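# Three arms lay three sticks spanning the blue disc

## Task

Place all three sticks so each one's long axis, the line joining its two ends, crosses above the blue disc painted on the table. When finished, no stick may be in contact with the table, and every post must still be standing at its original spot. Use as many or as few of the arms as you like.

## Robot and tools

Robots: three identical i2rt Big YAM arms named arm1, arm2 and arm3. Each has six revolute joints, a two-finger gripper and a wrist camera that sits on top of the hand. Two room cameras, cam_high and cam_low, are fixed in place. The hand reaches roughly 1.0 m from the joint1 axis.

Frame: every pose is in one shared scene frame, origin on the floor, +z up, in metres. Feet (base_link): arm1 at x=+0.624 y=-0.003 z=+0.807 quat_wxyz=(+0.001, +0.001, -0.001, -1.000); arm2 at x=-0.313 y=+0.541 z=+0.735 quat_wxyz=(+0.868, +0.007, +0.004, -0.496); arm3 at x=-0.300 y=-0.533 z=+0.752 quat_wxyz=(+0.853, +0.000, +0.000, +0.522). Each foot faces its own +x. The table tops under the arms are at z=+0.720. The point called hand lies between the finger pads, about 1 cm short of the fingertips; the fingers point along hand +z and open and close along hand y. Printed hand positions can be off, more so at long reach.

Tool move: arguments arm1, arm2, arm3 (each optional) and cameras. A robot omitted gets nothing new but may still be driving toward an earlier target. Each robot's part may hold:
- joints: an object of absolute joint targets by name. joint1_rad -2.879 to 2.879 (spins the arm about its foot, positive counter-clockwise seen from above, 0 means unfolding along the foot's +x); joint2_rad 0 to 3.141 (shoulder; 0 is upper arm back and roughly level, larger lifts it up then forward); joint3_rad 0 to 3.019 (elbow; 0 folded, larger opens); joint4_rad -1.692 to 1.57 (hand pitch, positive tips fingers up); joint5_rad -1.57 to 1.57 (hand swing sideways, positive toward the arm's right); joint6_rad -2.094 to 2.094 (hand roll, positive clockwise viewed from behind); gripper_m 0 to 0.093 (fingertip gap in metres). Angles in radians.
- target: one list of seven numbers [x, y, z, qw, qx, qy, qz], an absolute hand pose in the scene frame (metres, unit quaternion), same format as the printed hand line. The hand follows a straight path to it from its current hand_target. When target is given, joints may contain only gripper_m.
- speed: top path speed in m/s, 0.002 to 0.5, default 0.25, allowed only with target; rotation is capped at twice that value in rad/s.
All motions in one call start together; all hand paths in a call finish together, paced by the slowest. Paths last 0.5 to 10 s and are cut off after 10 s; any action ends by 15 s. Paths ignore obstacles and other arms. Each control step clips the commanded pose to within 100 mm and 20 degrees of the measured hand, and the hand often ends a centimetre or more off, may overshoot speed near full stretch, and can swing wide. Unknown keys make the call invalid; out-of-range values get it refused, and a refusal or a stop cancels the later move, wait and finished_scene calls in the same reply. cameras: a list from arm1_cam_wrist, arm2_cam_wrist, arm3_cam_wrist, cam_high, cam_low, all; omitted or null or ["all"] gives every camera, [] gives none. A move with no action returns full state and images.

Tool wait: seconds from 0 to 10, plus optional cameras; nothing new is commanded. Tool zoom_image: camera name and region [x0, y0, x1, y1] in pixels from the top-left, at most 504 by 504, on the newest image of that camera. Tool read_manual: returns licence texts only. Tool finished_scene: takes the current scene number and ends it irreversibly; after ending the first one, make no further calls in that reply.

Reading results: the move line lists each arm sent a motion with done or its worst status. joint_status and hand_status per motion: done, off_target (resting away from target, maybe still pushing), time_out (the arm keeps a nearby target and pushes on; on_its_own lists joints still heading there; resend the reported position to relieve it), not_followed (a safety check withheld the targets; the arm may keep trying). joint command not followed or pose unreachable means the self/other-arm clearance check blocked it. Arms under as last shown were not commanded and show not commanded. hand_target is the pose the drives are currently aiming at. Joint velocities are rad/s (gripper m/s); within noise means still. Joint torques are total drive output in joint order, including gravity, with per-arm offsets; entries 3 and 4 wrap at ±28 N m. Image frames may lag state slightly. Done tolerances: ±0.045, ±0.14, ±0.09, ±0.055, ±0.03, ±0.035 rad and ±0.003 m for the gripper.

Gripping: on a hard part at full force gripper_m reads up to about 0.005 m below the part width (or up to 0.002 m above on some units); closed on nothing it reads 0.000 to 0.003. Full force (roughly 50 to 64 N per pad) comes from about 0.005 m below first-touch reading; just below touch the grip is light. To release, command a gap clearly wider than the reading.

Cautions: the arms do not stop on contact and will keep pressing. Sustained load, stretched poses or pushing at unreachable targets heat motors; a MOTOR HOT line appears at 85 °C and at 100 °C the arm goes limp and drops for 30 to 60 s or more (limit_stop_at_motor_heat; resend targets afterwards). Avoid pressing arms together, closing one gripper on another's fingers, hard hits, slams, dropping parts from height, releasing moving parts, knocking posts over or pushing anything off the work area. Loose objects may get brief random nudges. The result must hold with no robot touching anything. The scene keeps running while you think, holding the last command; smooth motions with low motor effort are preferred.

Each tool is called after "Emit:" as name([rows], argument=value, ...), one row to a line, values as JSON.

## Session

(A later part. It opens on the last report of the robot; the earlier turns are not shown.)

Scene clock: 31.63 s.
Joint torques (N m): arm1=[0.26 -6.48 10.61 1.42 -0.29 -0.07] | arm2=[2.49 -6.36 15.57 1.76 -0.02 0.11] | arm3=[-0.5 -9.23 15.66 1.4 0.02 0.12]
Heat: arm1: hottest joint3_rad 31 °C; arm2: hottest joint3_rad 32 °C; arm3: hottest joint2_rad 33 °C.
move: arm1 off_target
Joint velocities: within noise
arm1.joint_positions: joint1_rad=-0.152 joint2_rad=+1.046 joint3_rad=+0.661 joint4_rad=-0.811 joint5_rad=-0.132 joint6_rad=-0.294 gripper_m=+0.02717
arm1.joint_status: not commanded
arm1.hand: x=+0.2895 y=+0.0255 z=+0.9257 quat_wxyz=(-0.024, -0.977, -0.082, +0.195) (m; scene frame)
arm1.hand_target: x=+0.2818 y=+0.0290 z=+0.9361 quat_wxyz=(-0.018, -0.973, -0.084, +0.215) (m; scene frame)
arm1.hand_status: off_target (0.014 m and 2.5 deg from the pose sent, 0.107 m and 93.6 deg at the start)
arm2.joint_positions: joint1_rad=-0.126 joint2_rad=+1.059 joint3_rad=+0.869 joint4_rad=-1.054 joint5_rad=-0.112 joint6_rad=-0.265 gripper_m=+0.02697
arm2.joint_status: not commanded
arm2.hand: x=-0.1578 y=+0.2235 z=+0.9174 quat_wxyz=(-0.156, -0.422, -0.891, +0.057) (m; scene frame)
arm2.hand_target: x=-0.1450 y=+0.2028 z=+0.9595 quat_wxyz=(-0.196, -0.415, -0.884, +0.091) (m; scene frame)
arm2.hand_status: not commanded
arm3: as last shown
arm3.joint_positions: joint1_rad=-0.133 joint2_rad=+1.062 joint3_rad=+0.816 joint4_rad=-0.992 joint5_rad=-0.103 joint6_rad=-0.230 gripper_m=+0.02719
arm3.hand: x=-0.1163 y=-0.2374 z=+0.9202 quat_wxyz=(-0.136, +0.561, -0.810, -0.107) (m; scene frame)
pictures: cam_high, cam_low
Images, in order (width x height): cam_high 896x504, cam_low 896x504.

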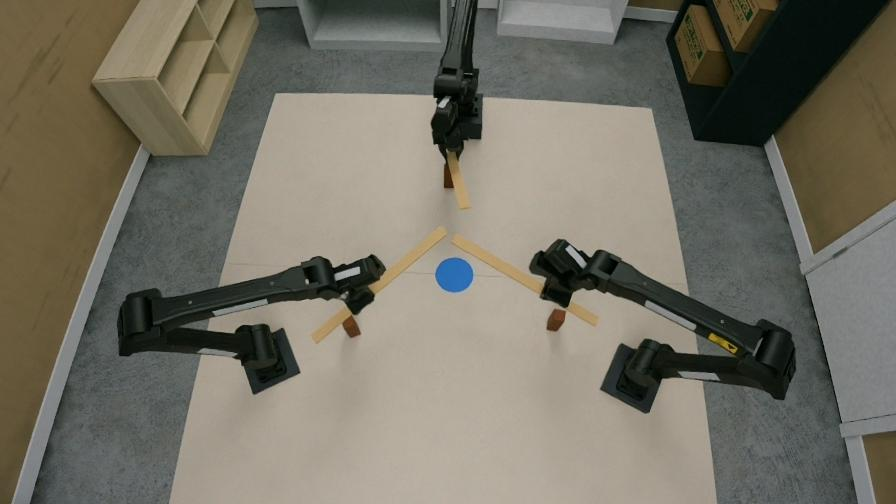

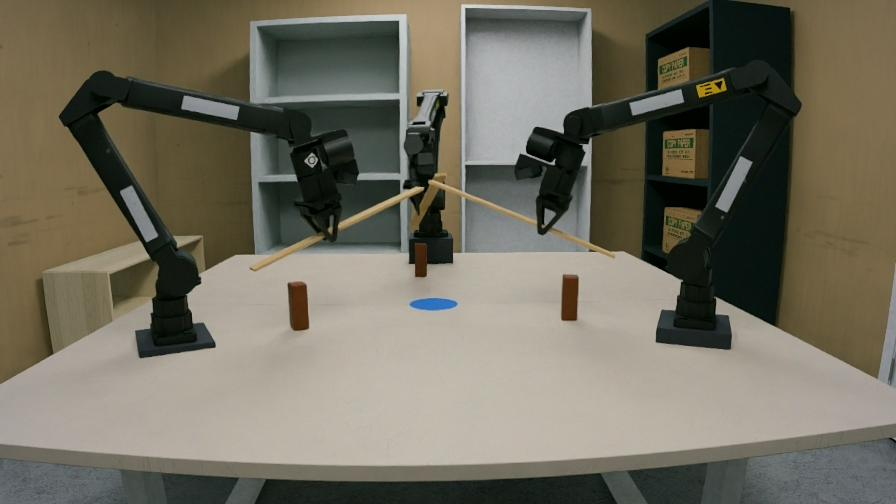

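Emit:
move(arm1={"target":[0.2028,0.0135,0.9765,0.0187,0.9727,0.0843,-0.2156],"speed":0.08}, arm2={"target":[-0.1195,0.1695,0.991,0.1959,0.4145,0.8839,-0.0919],"speed":0.08}, arm3={"target":[-0.0934,-0.185,0.9785,0.1779,-0.5558,0.8026,0.1232],"speed":0.08}, cameras=["cam_high","cam_low"])

Scene clock: 34.20 s.
Joint torques (N m): arm1=[1.49 -6.42 14.6 0.17 -0.04 0.04] | arm2=[2.49 -5.3 15.72 0.68 0.01 0.11] | arm3=[-0.73 -7.59 15.83 0.69 0.01 0.11]
Heat: arm1: hottest joint3_rad 31 °C; arm2: hottest joint3_rad 33 °C; arm3: hottest joint2_rad 33 °C.
move: arm1 off_target; arm2 off_target; arm3 off_target
Joint velocities: within noise
arm1.joint_positions: joint1_rad=-0.089 joint2_rad=+1.203 joint3_rad=+0.854 joint4_rad=-0.831 joint5_rad=-0.106 joint6_rad=-0.238 gripper_m=+0.02717
arm1.joint_status: not commanded
arm1.hand: x=+0.2220 y=+0.0146 z=+0.9551 quat_wxyz=(-0.021, -0.976, -0.084, +0.199) (m; scene frame)
arm1.hand_target: x=+0.2040 y=+0.0133 z=+0.9766 quat_wxyz=(-0.019, -0.973, -0.084, +0.216) (m; scene frame)
arm1.hand_status: off_target (0.029 m and 2.0 deg from the pose sent, 0.101 m and 2.5 deg at the start)
arm2.joint_positions: joint1_rad=-0.096 joint2_rad=+1.130 joint3_rad=+1.024 joint4_rad=-1.076 joint5_rad=-0.099 joint6_rad=-0.238 gripper_m=+0.02697
arm2.joint_status: not commanded
arm2.hand: x=-0.1315 y=+0.1860 z=+0.9617 quat_wxyz=(-0.177, -0.418, -0.888, +0.077) (m; scene frame)
arm2.hand_target: x=-0.1202 y=+0.1711 z=+0.9908 quat_wxyz=(-0.197, -0.414, -0.884, +0.092) (m; scene frame)
arm2.hand_status: off_target (0.036 m and 2.8 deg from the pose sent, 0.099 m and 6.2 deg at the start)
arm3.joint_positions: joint1_rad=-0.108 joint2_rad=+1.121 joint3_rad=+0.942 joint4_rad=-1.003 joint5_rad=-0.092 joint6_rad=-0.207 gripper_m=+0.02719
arm3.joint_status: not commanded
arm3.hand: x=-0.1003 y=-0.2003 z=+0.9570 quat_wxyz=(-0.162, +0.560, -0.805, -0.116) (m; scene frame)
arm3.hand_target: x=-0.0940 y=-0.1859 z=+0.9786 quat_wxyz=(-0.178, +0.556, -0.802, -0.124) (m; scene frame)
arm3.hand_status: off_target (0.027 m and 2.1 deg from the pose sent, 0.082 m and 5.2 deg at the start)
pictures: cam_high, cam_low
Images, in order (width x height): cam_high 896x504, cam_low 896x504.

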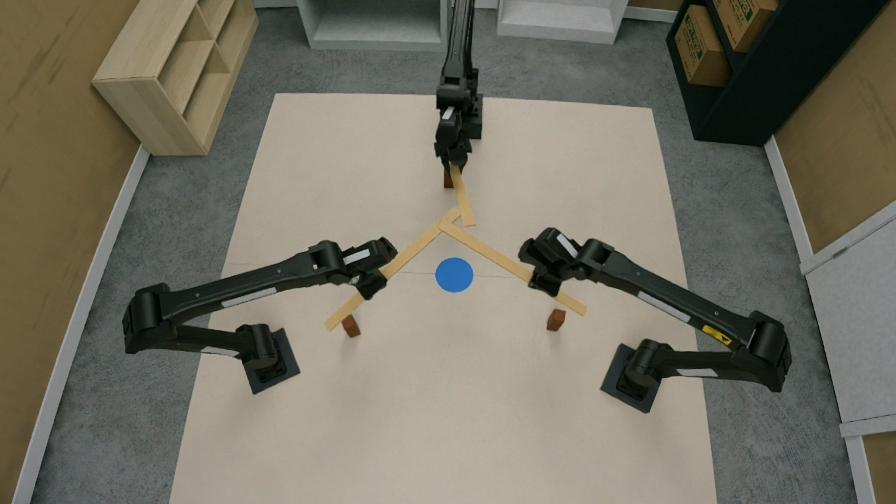

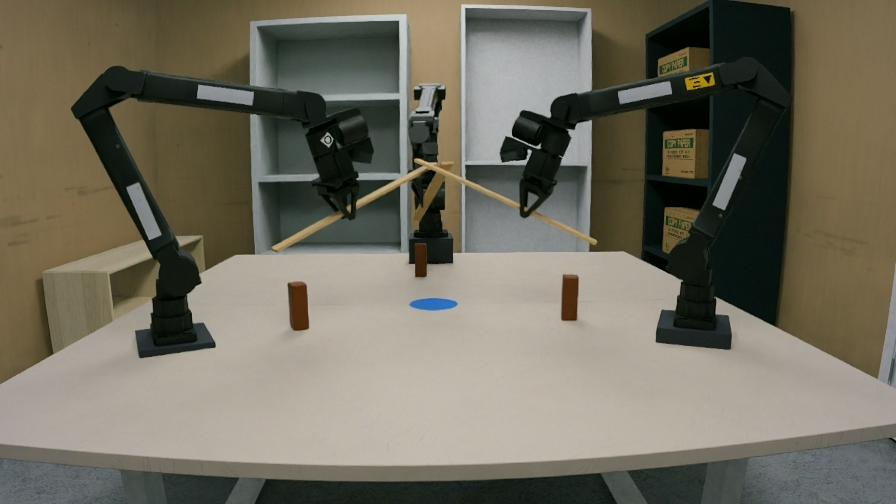

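Emit:
move(arm1={"target":[0.1555,0.0073,0.9925,0.0187,0.9727,0.0843,-0.2156],"speed":0.06}, arm2={"target":[-0.0885,0.1393,1.0035,0.1959,0.4145,0.8839,-0.0919],"speed":0.06}, arm3={"target":[-0.079,-0.1495,0.989,0.1779,-0.5558,0.8026,0.1232],"speed":0.06}, cameras=["cam_high","cam_low"])

Emit:
zoom_image(camera="cam_high", region=[330, 150, 590, 360])

Emit:
zoom_image(camera="cam_low", region=[380, 140, 500, 260])

Scene clock: 36.87 s.
Joint torques (N m): arm1=[1.96 -8.23 14.83 0.32 -0.02 0.01] | arm2=[2.49 -6.95 15.87 0.7 0.03 0.13] | arm3=[-0.85 -9.52 15.94 0.62 0.03 0.12]
Heat: arm1: hottest joint3_rad 32 °C; arm2: hottest joint3_rad 34 °C; arm3: hottest joint2_rad 33 °C.
move: arm1 off_target; arm2 off_target; arm3 off_target
Joint velocities: within noise
arm1.joint_positions: joint1_rad=-0.064 joint2_rad=+1.316 joint3_rad=+0.994 joint4_rad=-0.857 joint5_rad=-0.096 joint6_rad=-0.215 gripper_m=+0.02717
arm1.joint_status: not commanded
arm1.hand: x=+0.1751 y=+0.0092 z=+0.9706 quat_wxyz=(-0.021, -0.976, -0.084, +0.198) (m; scene frame)
arm1.hand_target: x=+0.1567 y=+0.0071 z=+0.9927 quat_wxyz=(-0.019, -0.973, -0.084, +0.216) (m; scene frame)
arm1.hand_status: off_target (0.029 m and 2.1 deg from the pose sent, 0.077 m and 2.0 deg at the start)
arm2.joint_positions: joint1_rad=-0.056 joint2_rad=+1.237 joint3_rad=+1.142 joint4_rad=-1.086 joint5_rad=-0.082 joint6_rad=-0.203 gripper_m=+0.02697
arm2.joint_status: not commanded
arm2.hand: x=-0.1013 y=+0.1555 z=+0.9736 quat_wxyz=(-0.175, -0.417, -0.888, +0.077) (m; scene frame)
arm2.hand_target: x=-0.0893 y=+0.1410 z=+1.0035 quat_wxyz=(-0.197, -0.414, -0.884, +0.092) (m; scene frame)
arm2.hand_status: off_target (0.036 m and 3.0 deg from the pose sent, 0.076 m and 2.8 deg at the start)
arm3.joint_positions: joint1_rad=-0.088 joint2_rad=+1.221 joint3_rad=+1.047 joint4_rad=-1.008 joint5_rad=-0.084 joint6_rad=-0.189 gripper_m=+0.02719
arm3.joint_status: not commanded
arm3.hand: x=-0.0856 y=-0.1650 z=+0.9671 quat_wxyz=(-0.161, +0.560, -0.805, -0.115) (m; scene frame)
arm3.hand_target: x=-0.0796 y=-0.1504 z=+0.9890 quat_wxyz=(-0.178, +0.556, -0.803, -0.124) (m; scene frame)
arm3.hand_status: off_target (0.028 m and 2.2 deg from the pose sent, 0.064 m and 2.1 deg at the start)
pictures: cam_high, cam_low
Images, in order (width x height): cam_high 896x504, cam_low 896x504.

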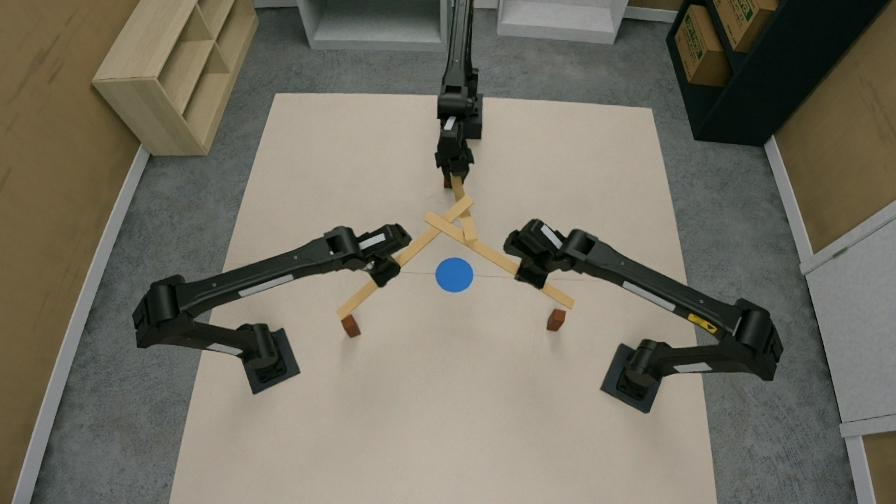

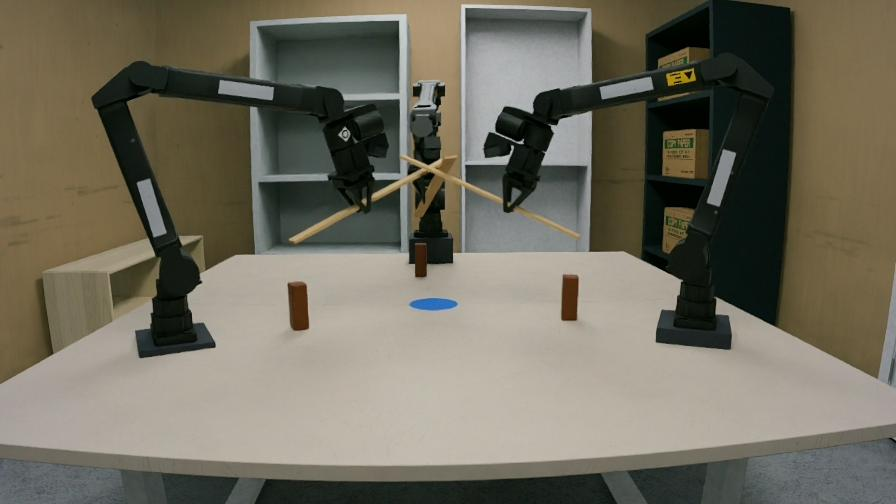

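Scaled by 1.938 from the camera's 896x504 image, which has a finer 1280x720 frame.

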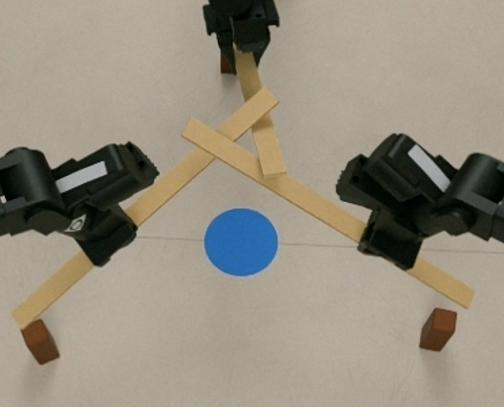

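Scaled by 4.200 from the camera's 896x504 image, which has a finer 1280x720 frame.

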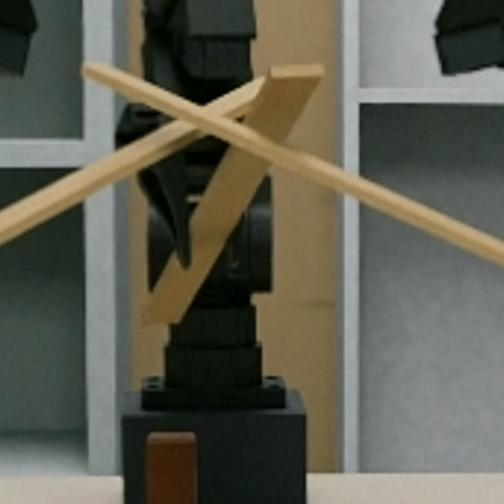

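Emit:
move(arm1={"target":[0.173,0.0072,0.900,0.0161,0.9789,0.0848,-0.1858],"speed":0.06}, arm2={"target":[-0.0965,0.1545,0.904,0.1689,0.4172,0.8896,-0.0792],"speed":0.06}, arm3={"target":[-0.0815,-0.1586,0.903,0.1533,-0.5593,0.8077,0.1062],"speed":0.06}, cameras=["cam_high","cam_low"])

Emit:
zoom_image(camera="cam_high", region=[330, 150, 590, 360])

Emit:
zoom_image(camera="cam_low", region=[270, 170, 590, 330])

Scene clock: 40.47 s.
Joint torques (N m): arm1=[2.43 -8.64 8.95 1.48 -0.04 0.04] | arm2=[2.49 -7.24 9.28 1.88 0.03 0.1] | arm3=[-0.97 -10.64 10.99 1.47 0.05 0.06]
Heat: arm1: hottest joint3_rad 33 °C; arm2: hottest joint3_rad 35 °C; arm3: hottest joint2_rad 33 °C.
move: arm1 done; arm2 done; arm3 done
Joint velocities: within noise
arm1.joint_positions: joint1_rad=-0.061 joint2_rad=+1.407 joint3_rad=+0.900 joint4_rad=-0.700 joint5_rad=-0.082 joint6_rad=-0.215 gripper_m=+0.02717
arm1.joint_status: not commanded
arm1.hand: x=+0.1754 y=+0.0106 z=+0.9044 quat_wxyz=(-0.016, -0.979, -0.083, +0.184) (m; scene frame)
arm1.hand_target: x=+0.1731 y=+0.0072 z=+0.9001 quat_wxyz=(-0.016, -0.979, -0.085, +0.186) (m; scene frame)
arm1.hand_status: done (0.006 m and 0.3 deg from the pose sent, 0.071 m and 1.5 deg at the start)
arm2.joint_positions: joint1_rad=-0.054 joint2_rad=+1.278 joint3_rad=+1.007 joint4_rad=-0.922 joint5_rad=-0.069 joint6_rad=-0.203 gripper_m=+0.02697
arm2.joint_status: not commanded
arm2.hand: x=-0.1021 y=+0.1551 z=+0.9090 quat_wxyz=(-0.167, -0.418, -0.889, +0.079) (m; scene frame)
arm2.hand_target: x=-0.0966 y=+0.1546 z=+0.9041 quat_wxyz=(-0.169, -0.417, -0.890, +0.079) (m; scene frame)
arm2.hand_status: done (0.008 m and 0.2 deg from the pose sent, 0.070 m and 0.8 deg at the start)
arm3.joint_positions: joint1_rad=-0.088 joint2_rad=+1.290 joint3_rad=+0.939 joint4_rad=-0.867 joint5_rad=-0.073 joint6_rad=-0.189 gripper_m=+0.02719
arm3.joint_status: not commanded
arm3.hand: x=-0.0838 y=-0.1656 z=+0.9019 quat_wxyz=(-0.147, +0.561, -0.809, -0.103) (m; scene frame)
arm3.hand_target: x=-0.0817 y=-0.1587 z=+0.9030 quat_wxyz=(-0.153, +0.559, -0.808, -0.106) (m; scene frame)
arm3.hand_status: done (0.007 m and 0.9 deg from the pose sent, 0.065 m and 1.4 deg at the start)
pictures: cam_high, cam_low
Images, in order (width x height): cam_high 896x504, cam_low 896x504.

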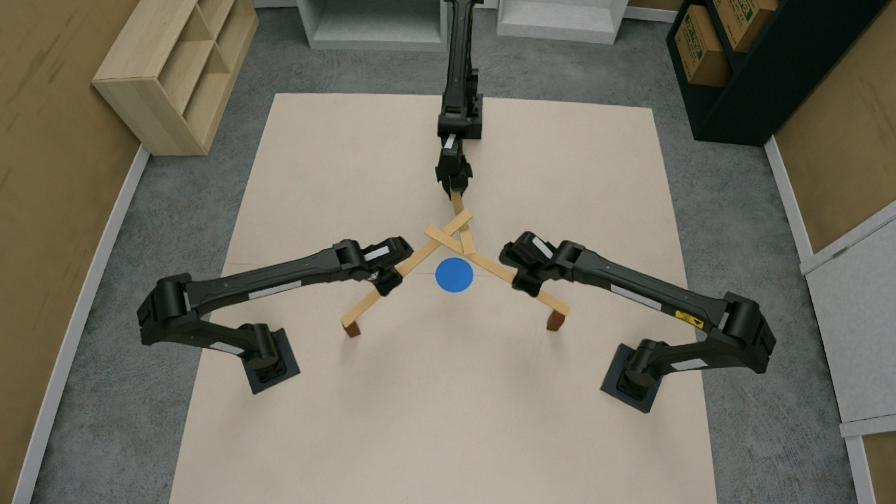

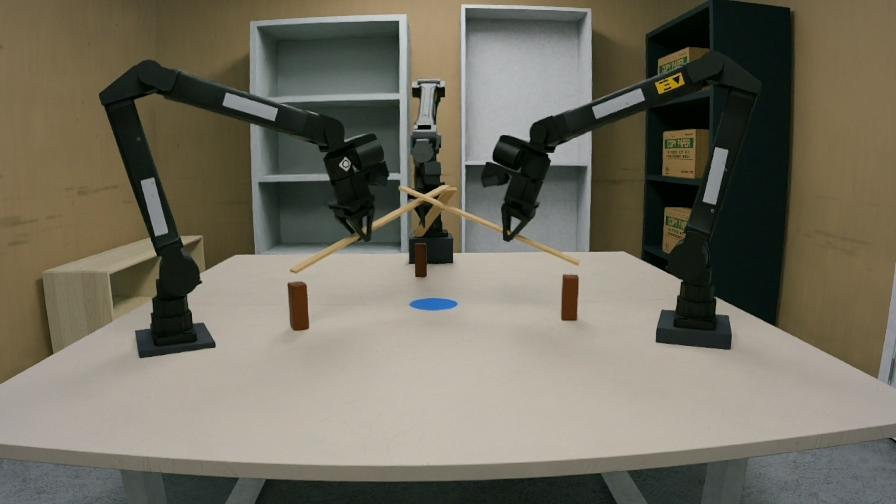

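Scaled by 1.938 from the camera's 896x504 image, which has a finer 1280x720 frame.

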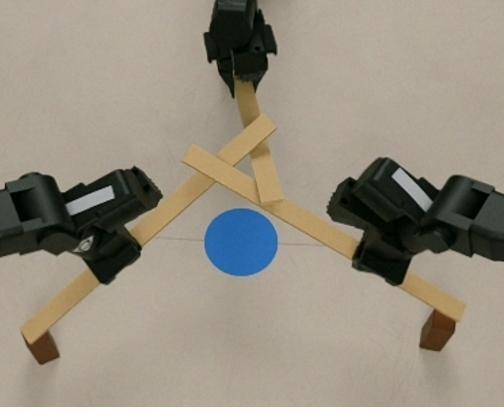

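Scaled by 1.575 from the camera's 896x504 image, which has a finer 1280x720 frame.

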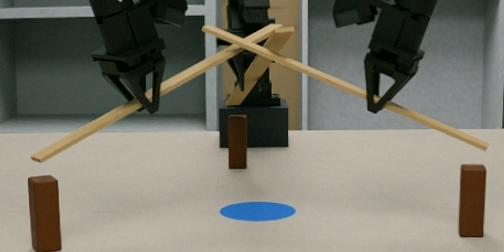

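Emit:
move(arm1={"target":[0.1495,0.0077,0.9305,0.013,0.9847,0.0844,-0.1515],"speed":0.06}, arm2={"target":[-0.090,0.1395,0.940,0.1377,0.4197,0.8949,-0.0646],"speed":0.06}, arm3={"target":[-0.0767,-0.1576,0.9285,0.126,-0.5541,0.8185,0.0853],"speed":0.06}, cameras=["cam_high","cam_low"])

Emit:
zoom_image(camera="cam_high", region=[330, 150, 590, 360])

Emit:
zoom_image(camera="cam_low", region=[270, 170, 590, 330])

Scene clock: 44.50 s.
Joint torques (N m): arm1=[1.38 -9.7 13.56 0.09 -0.01 0.11] | arm2=[2.49 -7.82 14.67 0.46 0.04 0.09] | arm3=[-1.03 -10.64 14.95 0.5 0.06 0.12]
Heat: arm1: hottest joint3_rad 33 °C; arm2: hottest joint3_rad 35 °C; arm3: hottest joint2_rad 33 °C.
move: arm1 off_target; arm2 off_target; arm3 off_target
Joint velocities: within noise
arm1.joint_positions: joint1_rad=-0.053 joint2_rad=+1.454 joint3_rad=+1.004 joint4_rad=-0.846 joint5_rad=-0.065 joint6_rad=-0.213 gripper_m=+0.02717
arm1.joint_status: not commanded
arm1.hand: x=+0.1679 y=+0.0100 z=+0.9159 quat_wxyz=(-0.015, -0.987, -0.084, +0.139) (m; scene frame)
arm1.hand_target: x=+0.1503 y=+0.0077 z=+0.9307 quat_wxyz=(-0.013, -0.985, -0.084, +0.152) (m; scene frame)
arm1.hand_status: off_target (0.024 m and 1.5 deg from the pose sent, 0.037 m and 3.7 deg at the start)
arm2.joint_positions: joint1_rad=-0.050 joint2_rad=+1.329 joint3_rad=+1.101 joint4_rad=-1.070 joint5_rad=-0.055 joint6_rad=-0.203 gripper_m=+0.02697
arm2.joint_status: not commanded
arm2.hand: x=-0.1035 y=+0.1556 z=+0.9177 quat_wxyz=(-0.121, -0.422, -0.897, +0.053) (m; scene frame)
arm2.hand_target: x=-0.0906 y=+0.1407 z=+0.9401 quat_wxyz=(-0.138, -0.420, -0.895, +0.065) (m; scene frame)
arm2.hand_status: off_target (0.031 m and 2.3 deg from the pose sent, 0.037 m and 3.8 deg at the start)
arm3.joint_positions: joint1_rad=-0.088 joint2_rad=+1.310 joint3_rad=+1.001 joint4_rad=-0.994 joint5_rad=-0.055 joint6_rad=-0.181 gripper_m=+0.02719
arm3.joint_status: not commanded
arm3.hand: x=-0.0849 y=-0.1733 z=+0.9116 quat_wxyz=(-0.112, +0.559, -0.818, -0.079) (m; scene frame)
arm3.hand_target: x=-0.0773 y=-0.1584 z=+0.9286 quat_wxyz=(-0.126, +0.554, -0.818, -0.086) (m; scene frame)
arm3.hand_status: off_target (0.025 m and 1.9 deg from the pose sent, 0.029 m and 3.4 deg at the start)
pictures: cam_high, cam_low
Images, in order (width x height): cam_high 896x504, cam_low 896x504.

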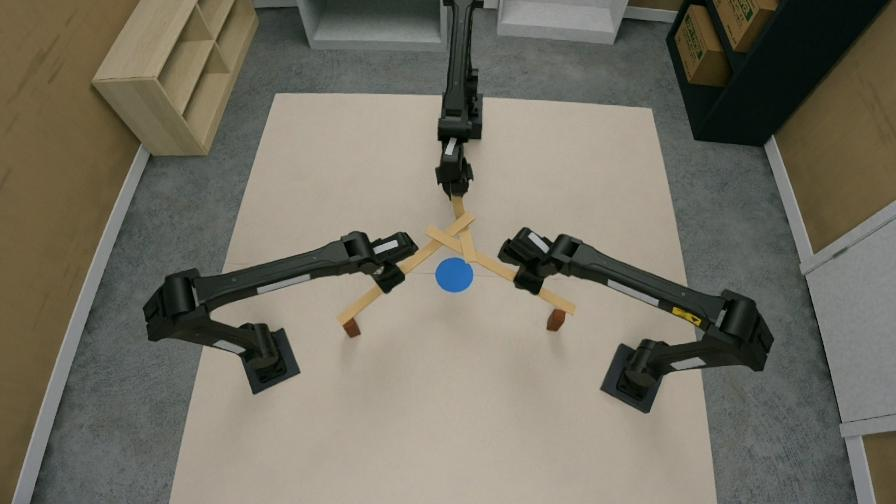

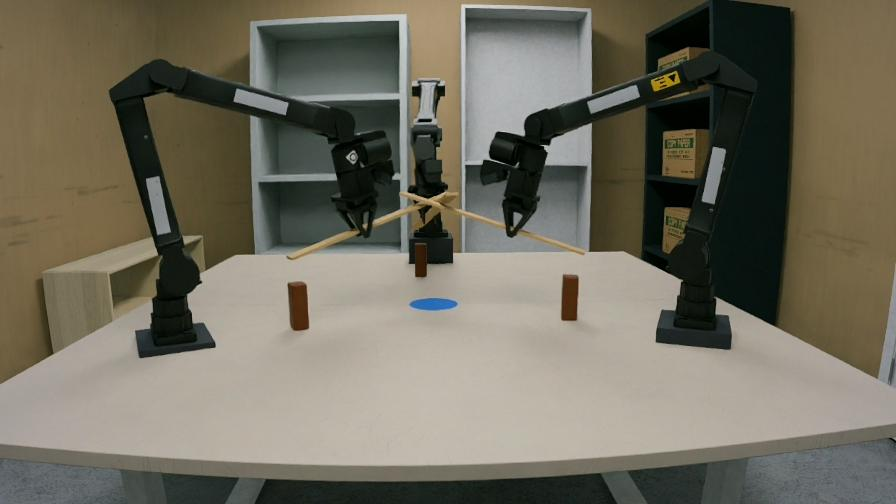

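Scaled by 1.938 from the camera's 896x504 image, which has a finer 1280x720 frame.

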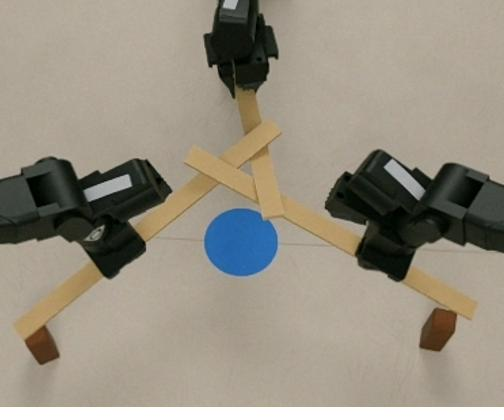

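Scaled by 1.575 from the camera's 896x504 image, which has a finer 1280x720 frame.

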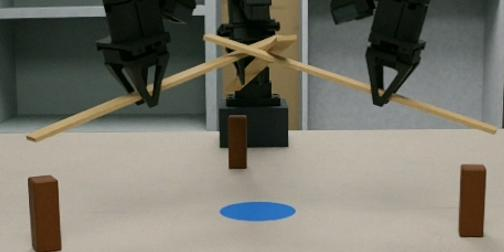

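Emit:
move(arm1={"target":[0.1665,0.0072,0.8565,0.0084,0.9914,0.085,-0.0981],"speed":0.05}, arm2={"target":[-0.0979,0.1556,0.860,0.0892,0.4225,0.901,-0.0418],"speed":0.05}, arm3={"target":[-0.0819,-0.1673,0.8655,0.0851,-0.5576,0.8237,0.0576],"speed":0.05}, cameras=["cam_high","cam_low"])

Emit:
zoom_image(camera="cam_high", region=[330, 150, 590, 360])

Emit:
zoom_image(camera="cam_low", region=[270, 190, 590, 340])

Scene clock: 47.93 s.
Joint torques (N m): arm1=[1.9 -10.23 7.91 1.14 0.04 0.06] | arm2=[2.49 -8.64 8.66 1.51 0.06 0.11] | arm3=[-1.03 -11.93 10.41 1.17 0.06 0.12]
Heat: arm1: hottest joint3_rad 33 °C; arm2: hottest joint3_rad 35 °C; arm3: hottest joint2_rad 33 °C.
move: arm1 done; arm2 done; arm3 done
Joint velocities: within noise
arm1.joint_positions: joint1_rad=-0.044 joint2_rad=+1.567 joint3_rad=+0.992 joint4_rad=-0.794 joint5_rad=-0.041 joint6_rad=-0.213 gripper_m=+0.02717
arm1.joint_status: not commanded
arm1.hand: x=+0.1657 y=+0.0098 z=+0.8648 quat_wxyz=(-0.009, -0.991, -0.087, +0.102) (m; scene frame)
arm1.hand_target: x=+0.1667 y=+0.0072 z=+0.8565 quat_wxyz=(-0.008, -0.992, -0.085, +0.098) (m; scene frame)
arm1.hand_status: done (0.009 m and 0.5 deg from the pose sent, 0.060 m and 4.8 deg at the start)
arm2.joint_positions: joint1_rad=-0.041 joint2_rad=+1.411 joint3_rad=+1.051 joint4_rad=-1.002 joint5_rad=-0.031 joint6_rad=-0.201 gripper_m=+0.02697
arm2.joint_status: not commanded
arm2.hand: x=-0.1028 y=+0.1553 z=+0.8661 quat_wxyz=(-0.089, -0.422, -0.901, +0.042) (m; scene frame)
arm2.hand_target: x=-0.0981 y=+0.1557 z=+0.8600 quat_wxyz=(-0.089, -0.423, -0.901, +0.042) (m; scene frame)
arm2.hand_status: done (0.008 m and 0.0 deg from the pose sent, 0.058 m and 3.9 deg at the start)
arm3.joint_positions: joint1_rad=-0.082 joint2_rad=+1.405 joint3_rad=+0.973 joint4_rad=-0.955 joint5_rad=-0.036 joint6_rad=-0.181 gripper_m=+0.02719
arm3.joint_status: not commanded
arm3.hand: x=-0.0847 y=-0.1745 z=+0.8642 quat_wxyz=(-0.077, +0.562, -0.822, -0.054) (m; scene frame)
arm3.hand_target: x=-0.0820 y=-0.1674 z=+0.8656 quat_wxyz=(-0.085, +0.558, -0.824, -0.058) (m; scene frame)
arm3.hand_status: done (0.008 m and 1.2 deg from the pose sent, 0.047 m and 3.9 deg at the start)
pictures: cam_high, cam_low
Images, in order (width x height): cam_high 896x504, cam_low 896x504.

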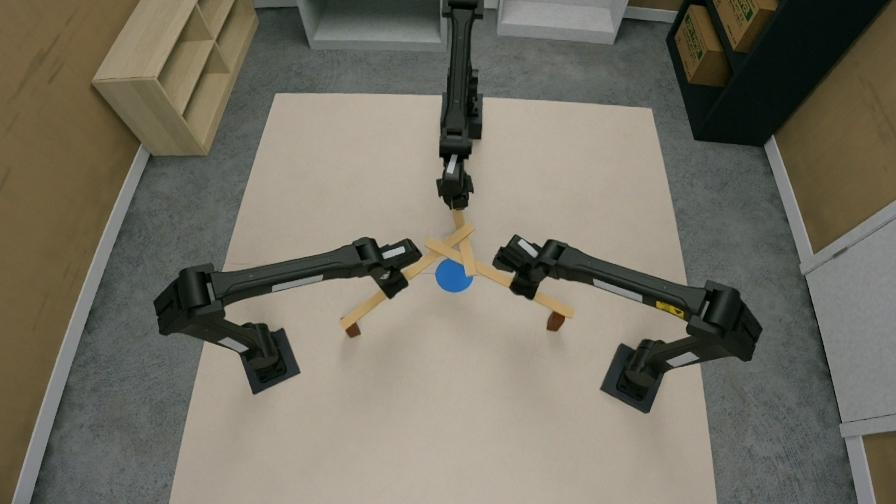

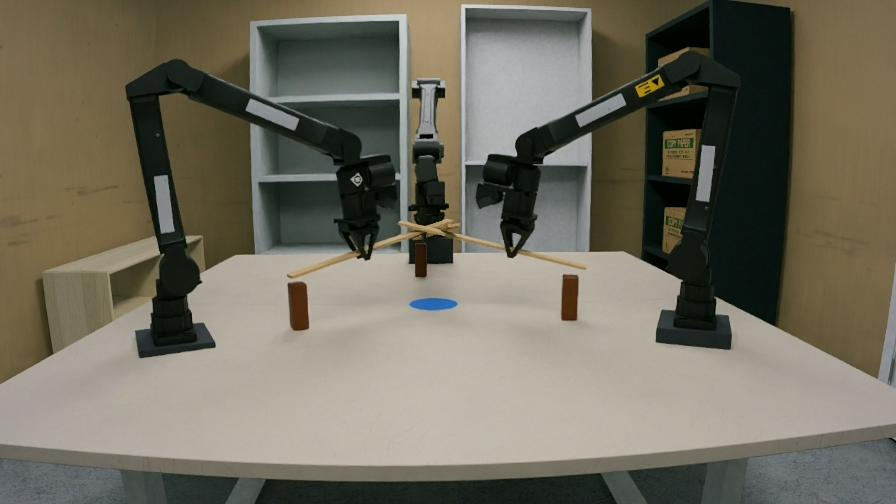

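Scaled by 1.938 from the camera's 896x504 image, which has a finer 1280x720 frame.

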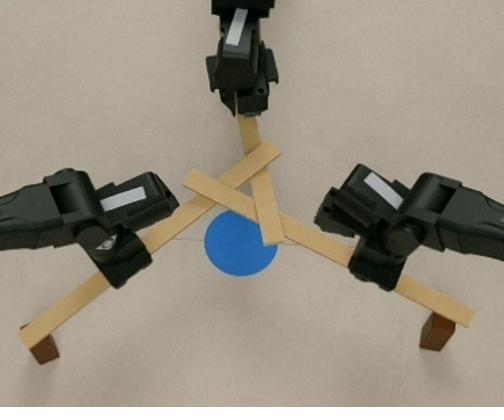

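Scaled by 1.575 from the camera's 896x504 image, which has a finer 1280x720 frame.

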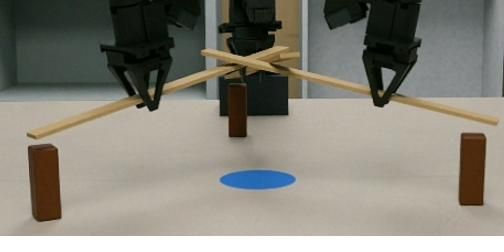

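Emit:
move(arm1={"target":[0.1665,0.0072,0.831,0.0057,0.994,0.0852,-0.0669],"speed":0.03}, arm2={"target":[-0.0979,0.1556,0.8345,0.0608,0.4236,0.9033,-0.0285],"speed":0.03}, arm3={"target":[-0.0819,-0.1673,0.8405,0.0635,-0.559,0.8257,0.043],"speed":0.03}, cameras=["cam_high","cam_low"])

Emit:
zoom_image(camera="cam_high", region=[330, 150, 590, 360])

Emit:
zoom_image(camera="cam_low", region=[270, 190, 590, 340])

Emit:
zoom_image(camera="cam_low", region=[380, 200, 500, 290])

Scene clock: 50.27 s.
Joint torques (N m): arm1=[1.67 -8.35 9.13 0.62 0.08 0.13] | arm2=[2.55 -8.06 8.65 1.22 0.18 0.12] | arm3=[-0.5 -11.4 10.44 1.05 0.17 0.14]
Heat: arm1: hottest joint3_rad 34 °C; arm2: hottest joint3_rad 34 °C; arm3: hottest joint2_rad 33 °C.
move: arm1 off_target; arm2 off_target; arm3 done
Joint velocities: within noise
arm1.joint_positions: joint1_rad=-0.039 joint2_rad=+1.611 joint3_rad=+0.992 joint4_rad=-0.791 joint5_rad=-0.028 joint6_rad=-0.211 gripper_m=+0.02718
arm1.joint_status: not commanded
arm1.hand: x=+0.1686 y=+0.0100 z=+0.8459 quat_wxyz=(-0.005, -0.993, -0.088, +0.081) (m; scene frame)
arm1.hand_target: x=+0.1672 y=+0.0072 z=+0.8312 quat_wxyz=(-0.006, -0.994, -0.085, +0.067) (m; scene frame)
arm1.hand_status: off_target (0.015 m and 1.6 deg from the pose sent, 0.034 m and 4.1 deg at the start)
arm2.joint_positions: joint1_rad=-0.038 joint2_rad=+1.462 joint3_rad=+1.051 joint4_rad=-0.999 joint5_rad=-0.021 joint6_rad=-0.198 gripper_m=+0.02697
arm2.joint_status: not commanded
arm2.hand: x=-0.1027 y=+0.1550 z=+0.8453 quat_wxyz=(-0.067, -0.423, -0.903, +0.032) (m; scene frame)
arm2.hand_target: x=-0.0980 y=+0.1558 z=+0.8347 quat_wxyz=(-0.061, -0.424, -0.903, +0.029) (m; scene frame)
arm2.hand_status: off_target (0.012 m and 0.8 deg from the pose sent, 0.032 m and 3.6 deg at the start)
arm3.joint_positions: joint1_rad=-0.082 joint2_rad=+1.454 joint3_rad=+0.967 joint4_rad=-0.941 joint5_rad=-0.029 joint6_rad=-0.179 gripper_m=+0.02719
arm3.joint_status: not commanded
arm3.hand: x=-0.0840 y=-0.1756 z=+0.8429 quat_wxyz=(-0.059, +0.562, -0.824, -0.043) (m; scene frame)
arm3.hand_target: x=-0.0820 y=-0.1674 z=+0.8406 quat_wxyz=(-0.064, +0.559, -0.826, -0.043) (m; scene frame)
arm3.hand_status: done (0.009 m and 0.6 deg from the pose sent, 0.025 m and 2.1 deg at the start)
pictures: cam_high, cam_low
Images, in order (width x height): cam_high 896x504, cam_low 896x504.

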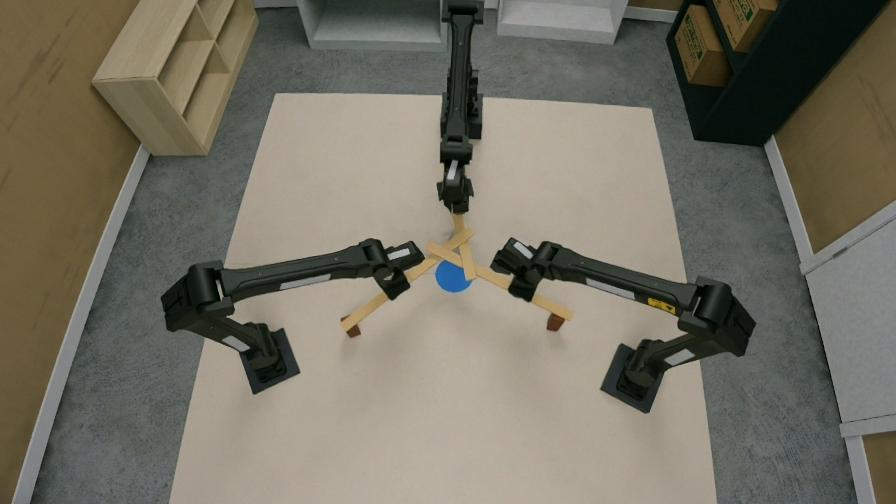

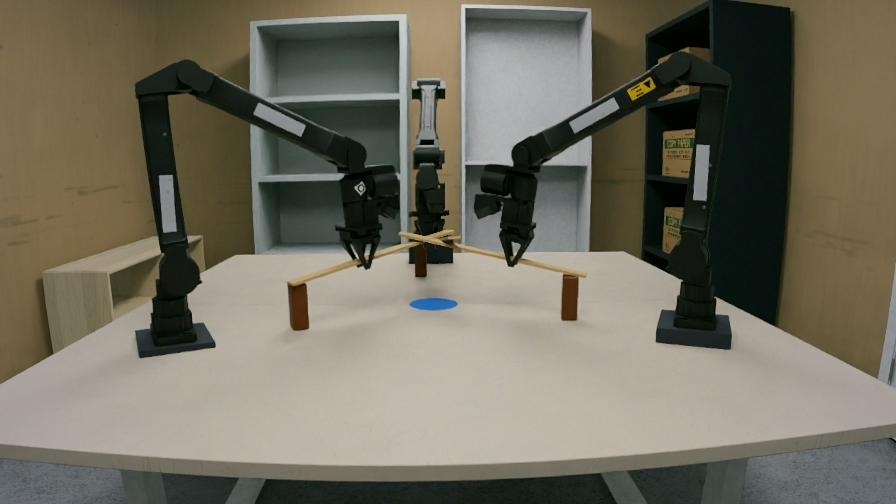

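Scaled by 1.938 from the camera's 896x504 image, which has a finer 1280x720 frame.

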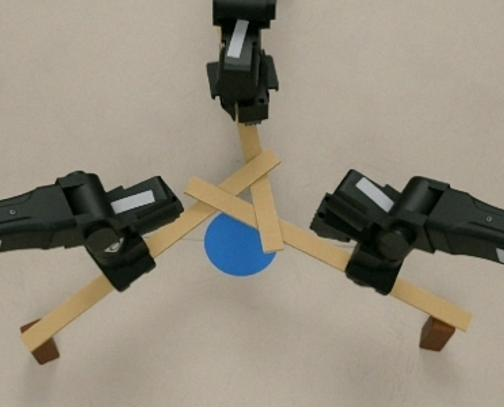

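Scaled by 1.575 from the camera's 896x504 image, which has a finer 1280x720 frame.

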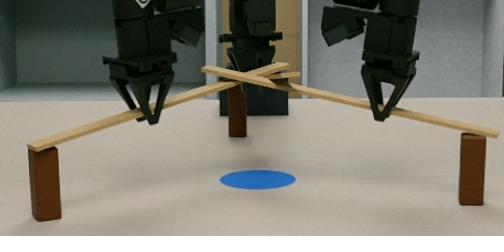

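Scaled by 4.200 from the camera's 896x504 image, which has a finer 1280x720 frame.

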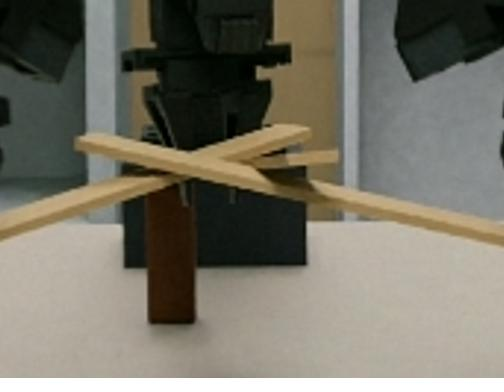

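Emit:
move(arm1={"target":[0.1660,0.0072,0.824,0.0047,0.995,0.0853,-0.0549],"speed":0.03}, arm2={"target":[-0.0979,0.1556,0.8275,0.0499,0.4239,0.904,-0.0234],"speed":0.03}, arm3={"target":[-0.0819,-0.1673,0.8335,0.0527,-0.5595,0.8264,0.0357],"speed":0.03}, cameras=["cam_high","cam_low"])

Emit:
zoom_image(camera="cam_high", region=[330, 150, 590, 360])

Emit:
zoom_image(camera="cam_low", region=[270, 190, 590, 340])

Emit:
zoom_image(camera="cam_low", region=[380, 200, 500, 290])

Scene clock: 52.17 s.
Joint torques (N m): arm1=[1.67 -6.77 9.87 0.01 0.09 0.08] | arm2=[2.49 -6.71 9.1 0.84 0.2 0.13] | arm3=[-0.44 -9.7 11.08 0.75 0.25 0.14]
Heat: arm1: hottest joint3_rad 34 °C; arm2: hottest joint3_rad 34 °C; arm3: hottest joint2_rad 33 °C.
move: arm1 off_target; arm2 off_target; arm3 off_target
Joint velocities: within noise
arm1.joint_positions: joint1_rad=-0.037 joint2_rad=+1.614 joint3_rad=+0.992 joint4_rad=-0.794 joint5_rad=-0.023 joint6_rad=-0.211 gripper_m=+0.02719
arm1.joint_status: not commanded
arm1.hand: x=+0.1696 y=+0.0099 z=+0.8445 quat_wxyz=(-0.003, -0.993, -0.089, +0.078) (m; scene frame)
arm1.hand_target: x=+0.1672 y=+0.0072 z=+0.8245 quat_wxyz=(-0.005, -0.995, -0.086, +0.055) (m; scene frame)
arm1.hand_status: off_target (0.021 m and 2.6 deg from the pose sent, 0.022 m and 3.0 deg at the start)
arm2.joint_positions: joint1_rad=-0.035 joint2_rad=+1.465 joint3_rad=+1.051 joint4_rad=-0.999 joint5_rad=-0.017 joint6_rad=-0.197 gripper_m=+0.02697
arm2.joint_status: not commanded
arm2.hand: x=-0.1026 y=+0.1551 z=+0.8438 quat_wxyz=(-0.065, -0.423, -0.903, +0.032) (m; scene frame)
arm2.hand_target: x=-0.0982 y=+0.1561 z=+0.8279 quat_wxyz=(-0.050, -0.424, -0.904, +0.024) (m; scene frame)
arm2.hand_status: off_target (0.017 m and 2.0 deg from the pose sent, 0.018 m and 2.2 deg at the start)
arm3.joint_positions: joint1_rad=-0.080 joint2_rad=+1.457 joint3_rad=+0.967 joint4_rad=-0.941 joint5_rad=-0.026 joint6_rad=-0.177 gripper_m=+0.02719
arm3.joint_status: not commanded
arm3.hand: x=-0.0843 y=-0.1756 z=+0.8415 quat_wxyz=(-0.058, +0.562, -0.824, -0.041) (m; scene frame)
arm3.hand_target: x=-0.0821 y=-0.1676 z=+0.8335 quat_wxyz=(-0.053, +0.560, -0.826, -0.036) (m; scene frame)
arm3.hand_status: off_target (0.012 m and 0.9 deg from the pose sent, 0.013 m and 1.1 deg at the start)
pictures: cam_high, cam_low
Images, in order (width x height): cam_high 896x504, cam_low 896x504.

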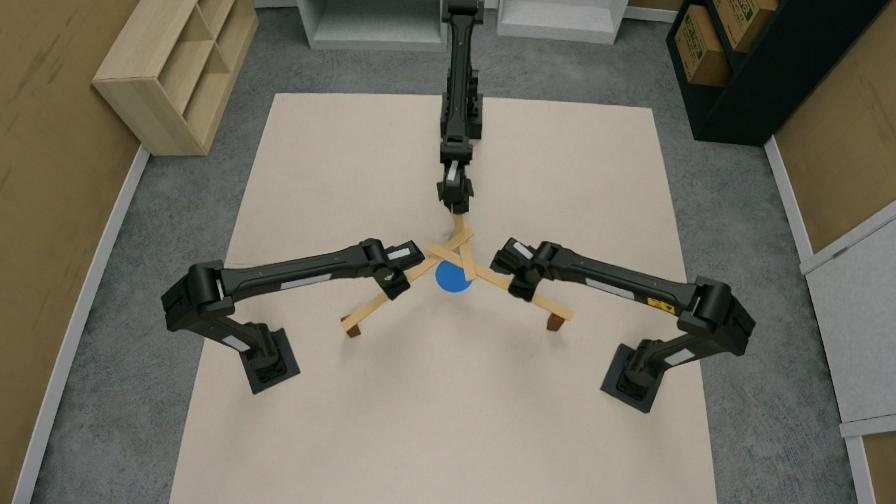

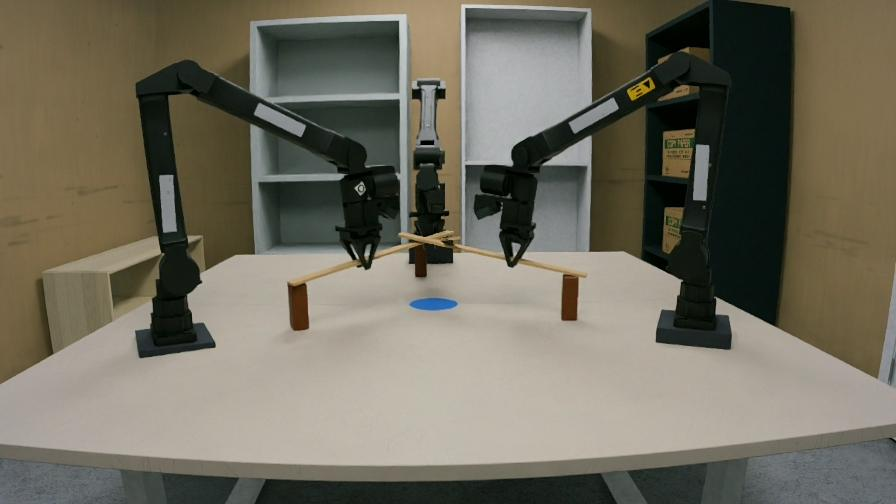

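Scaled by 1.938 from the camera's 896x504 image, which has a finer 1280x720 frame.

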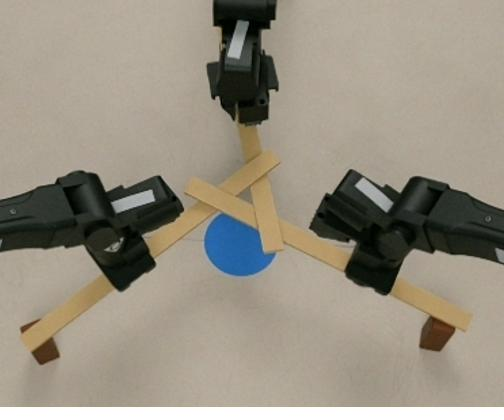

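Scaled by 1.575 from the camera's 896x504 image, which has a finer 1280x720 frame.

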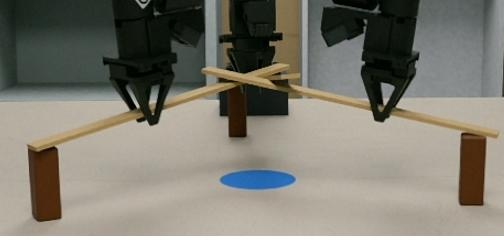

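Scaled by 4.200 from the camera's 896x504 image, which has a finer 1280x720 frame.

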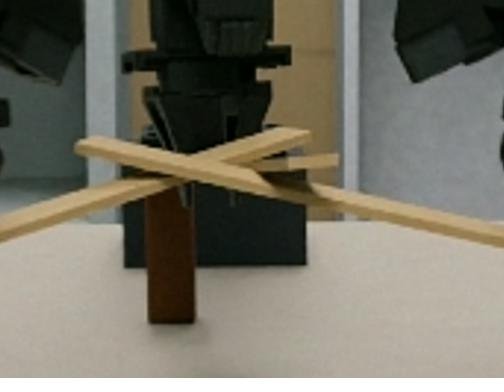

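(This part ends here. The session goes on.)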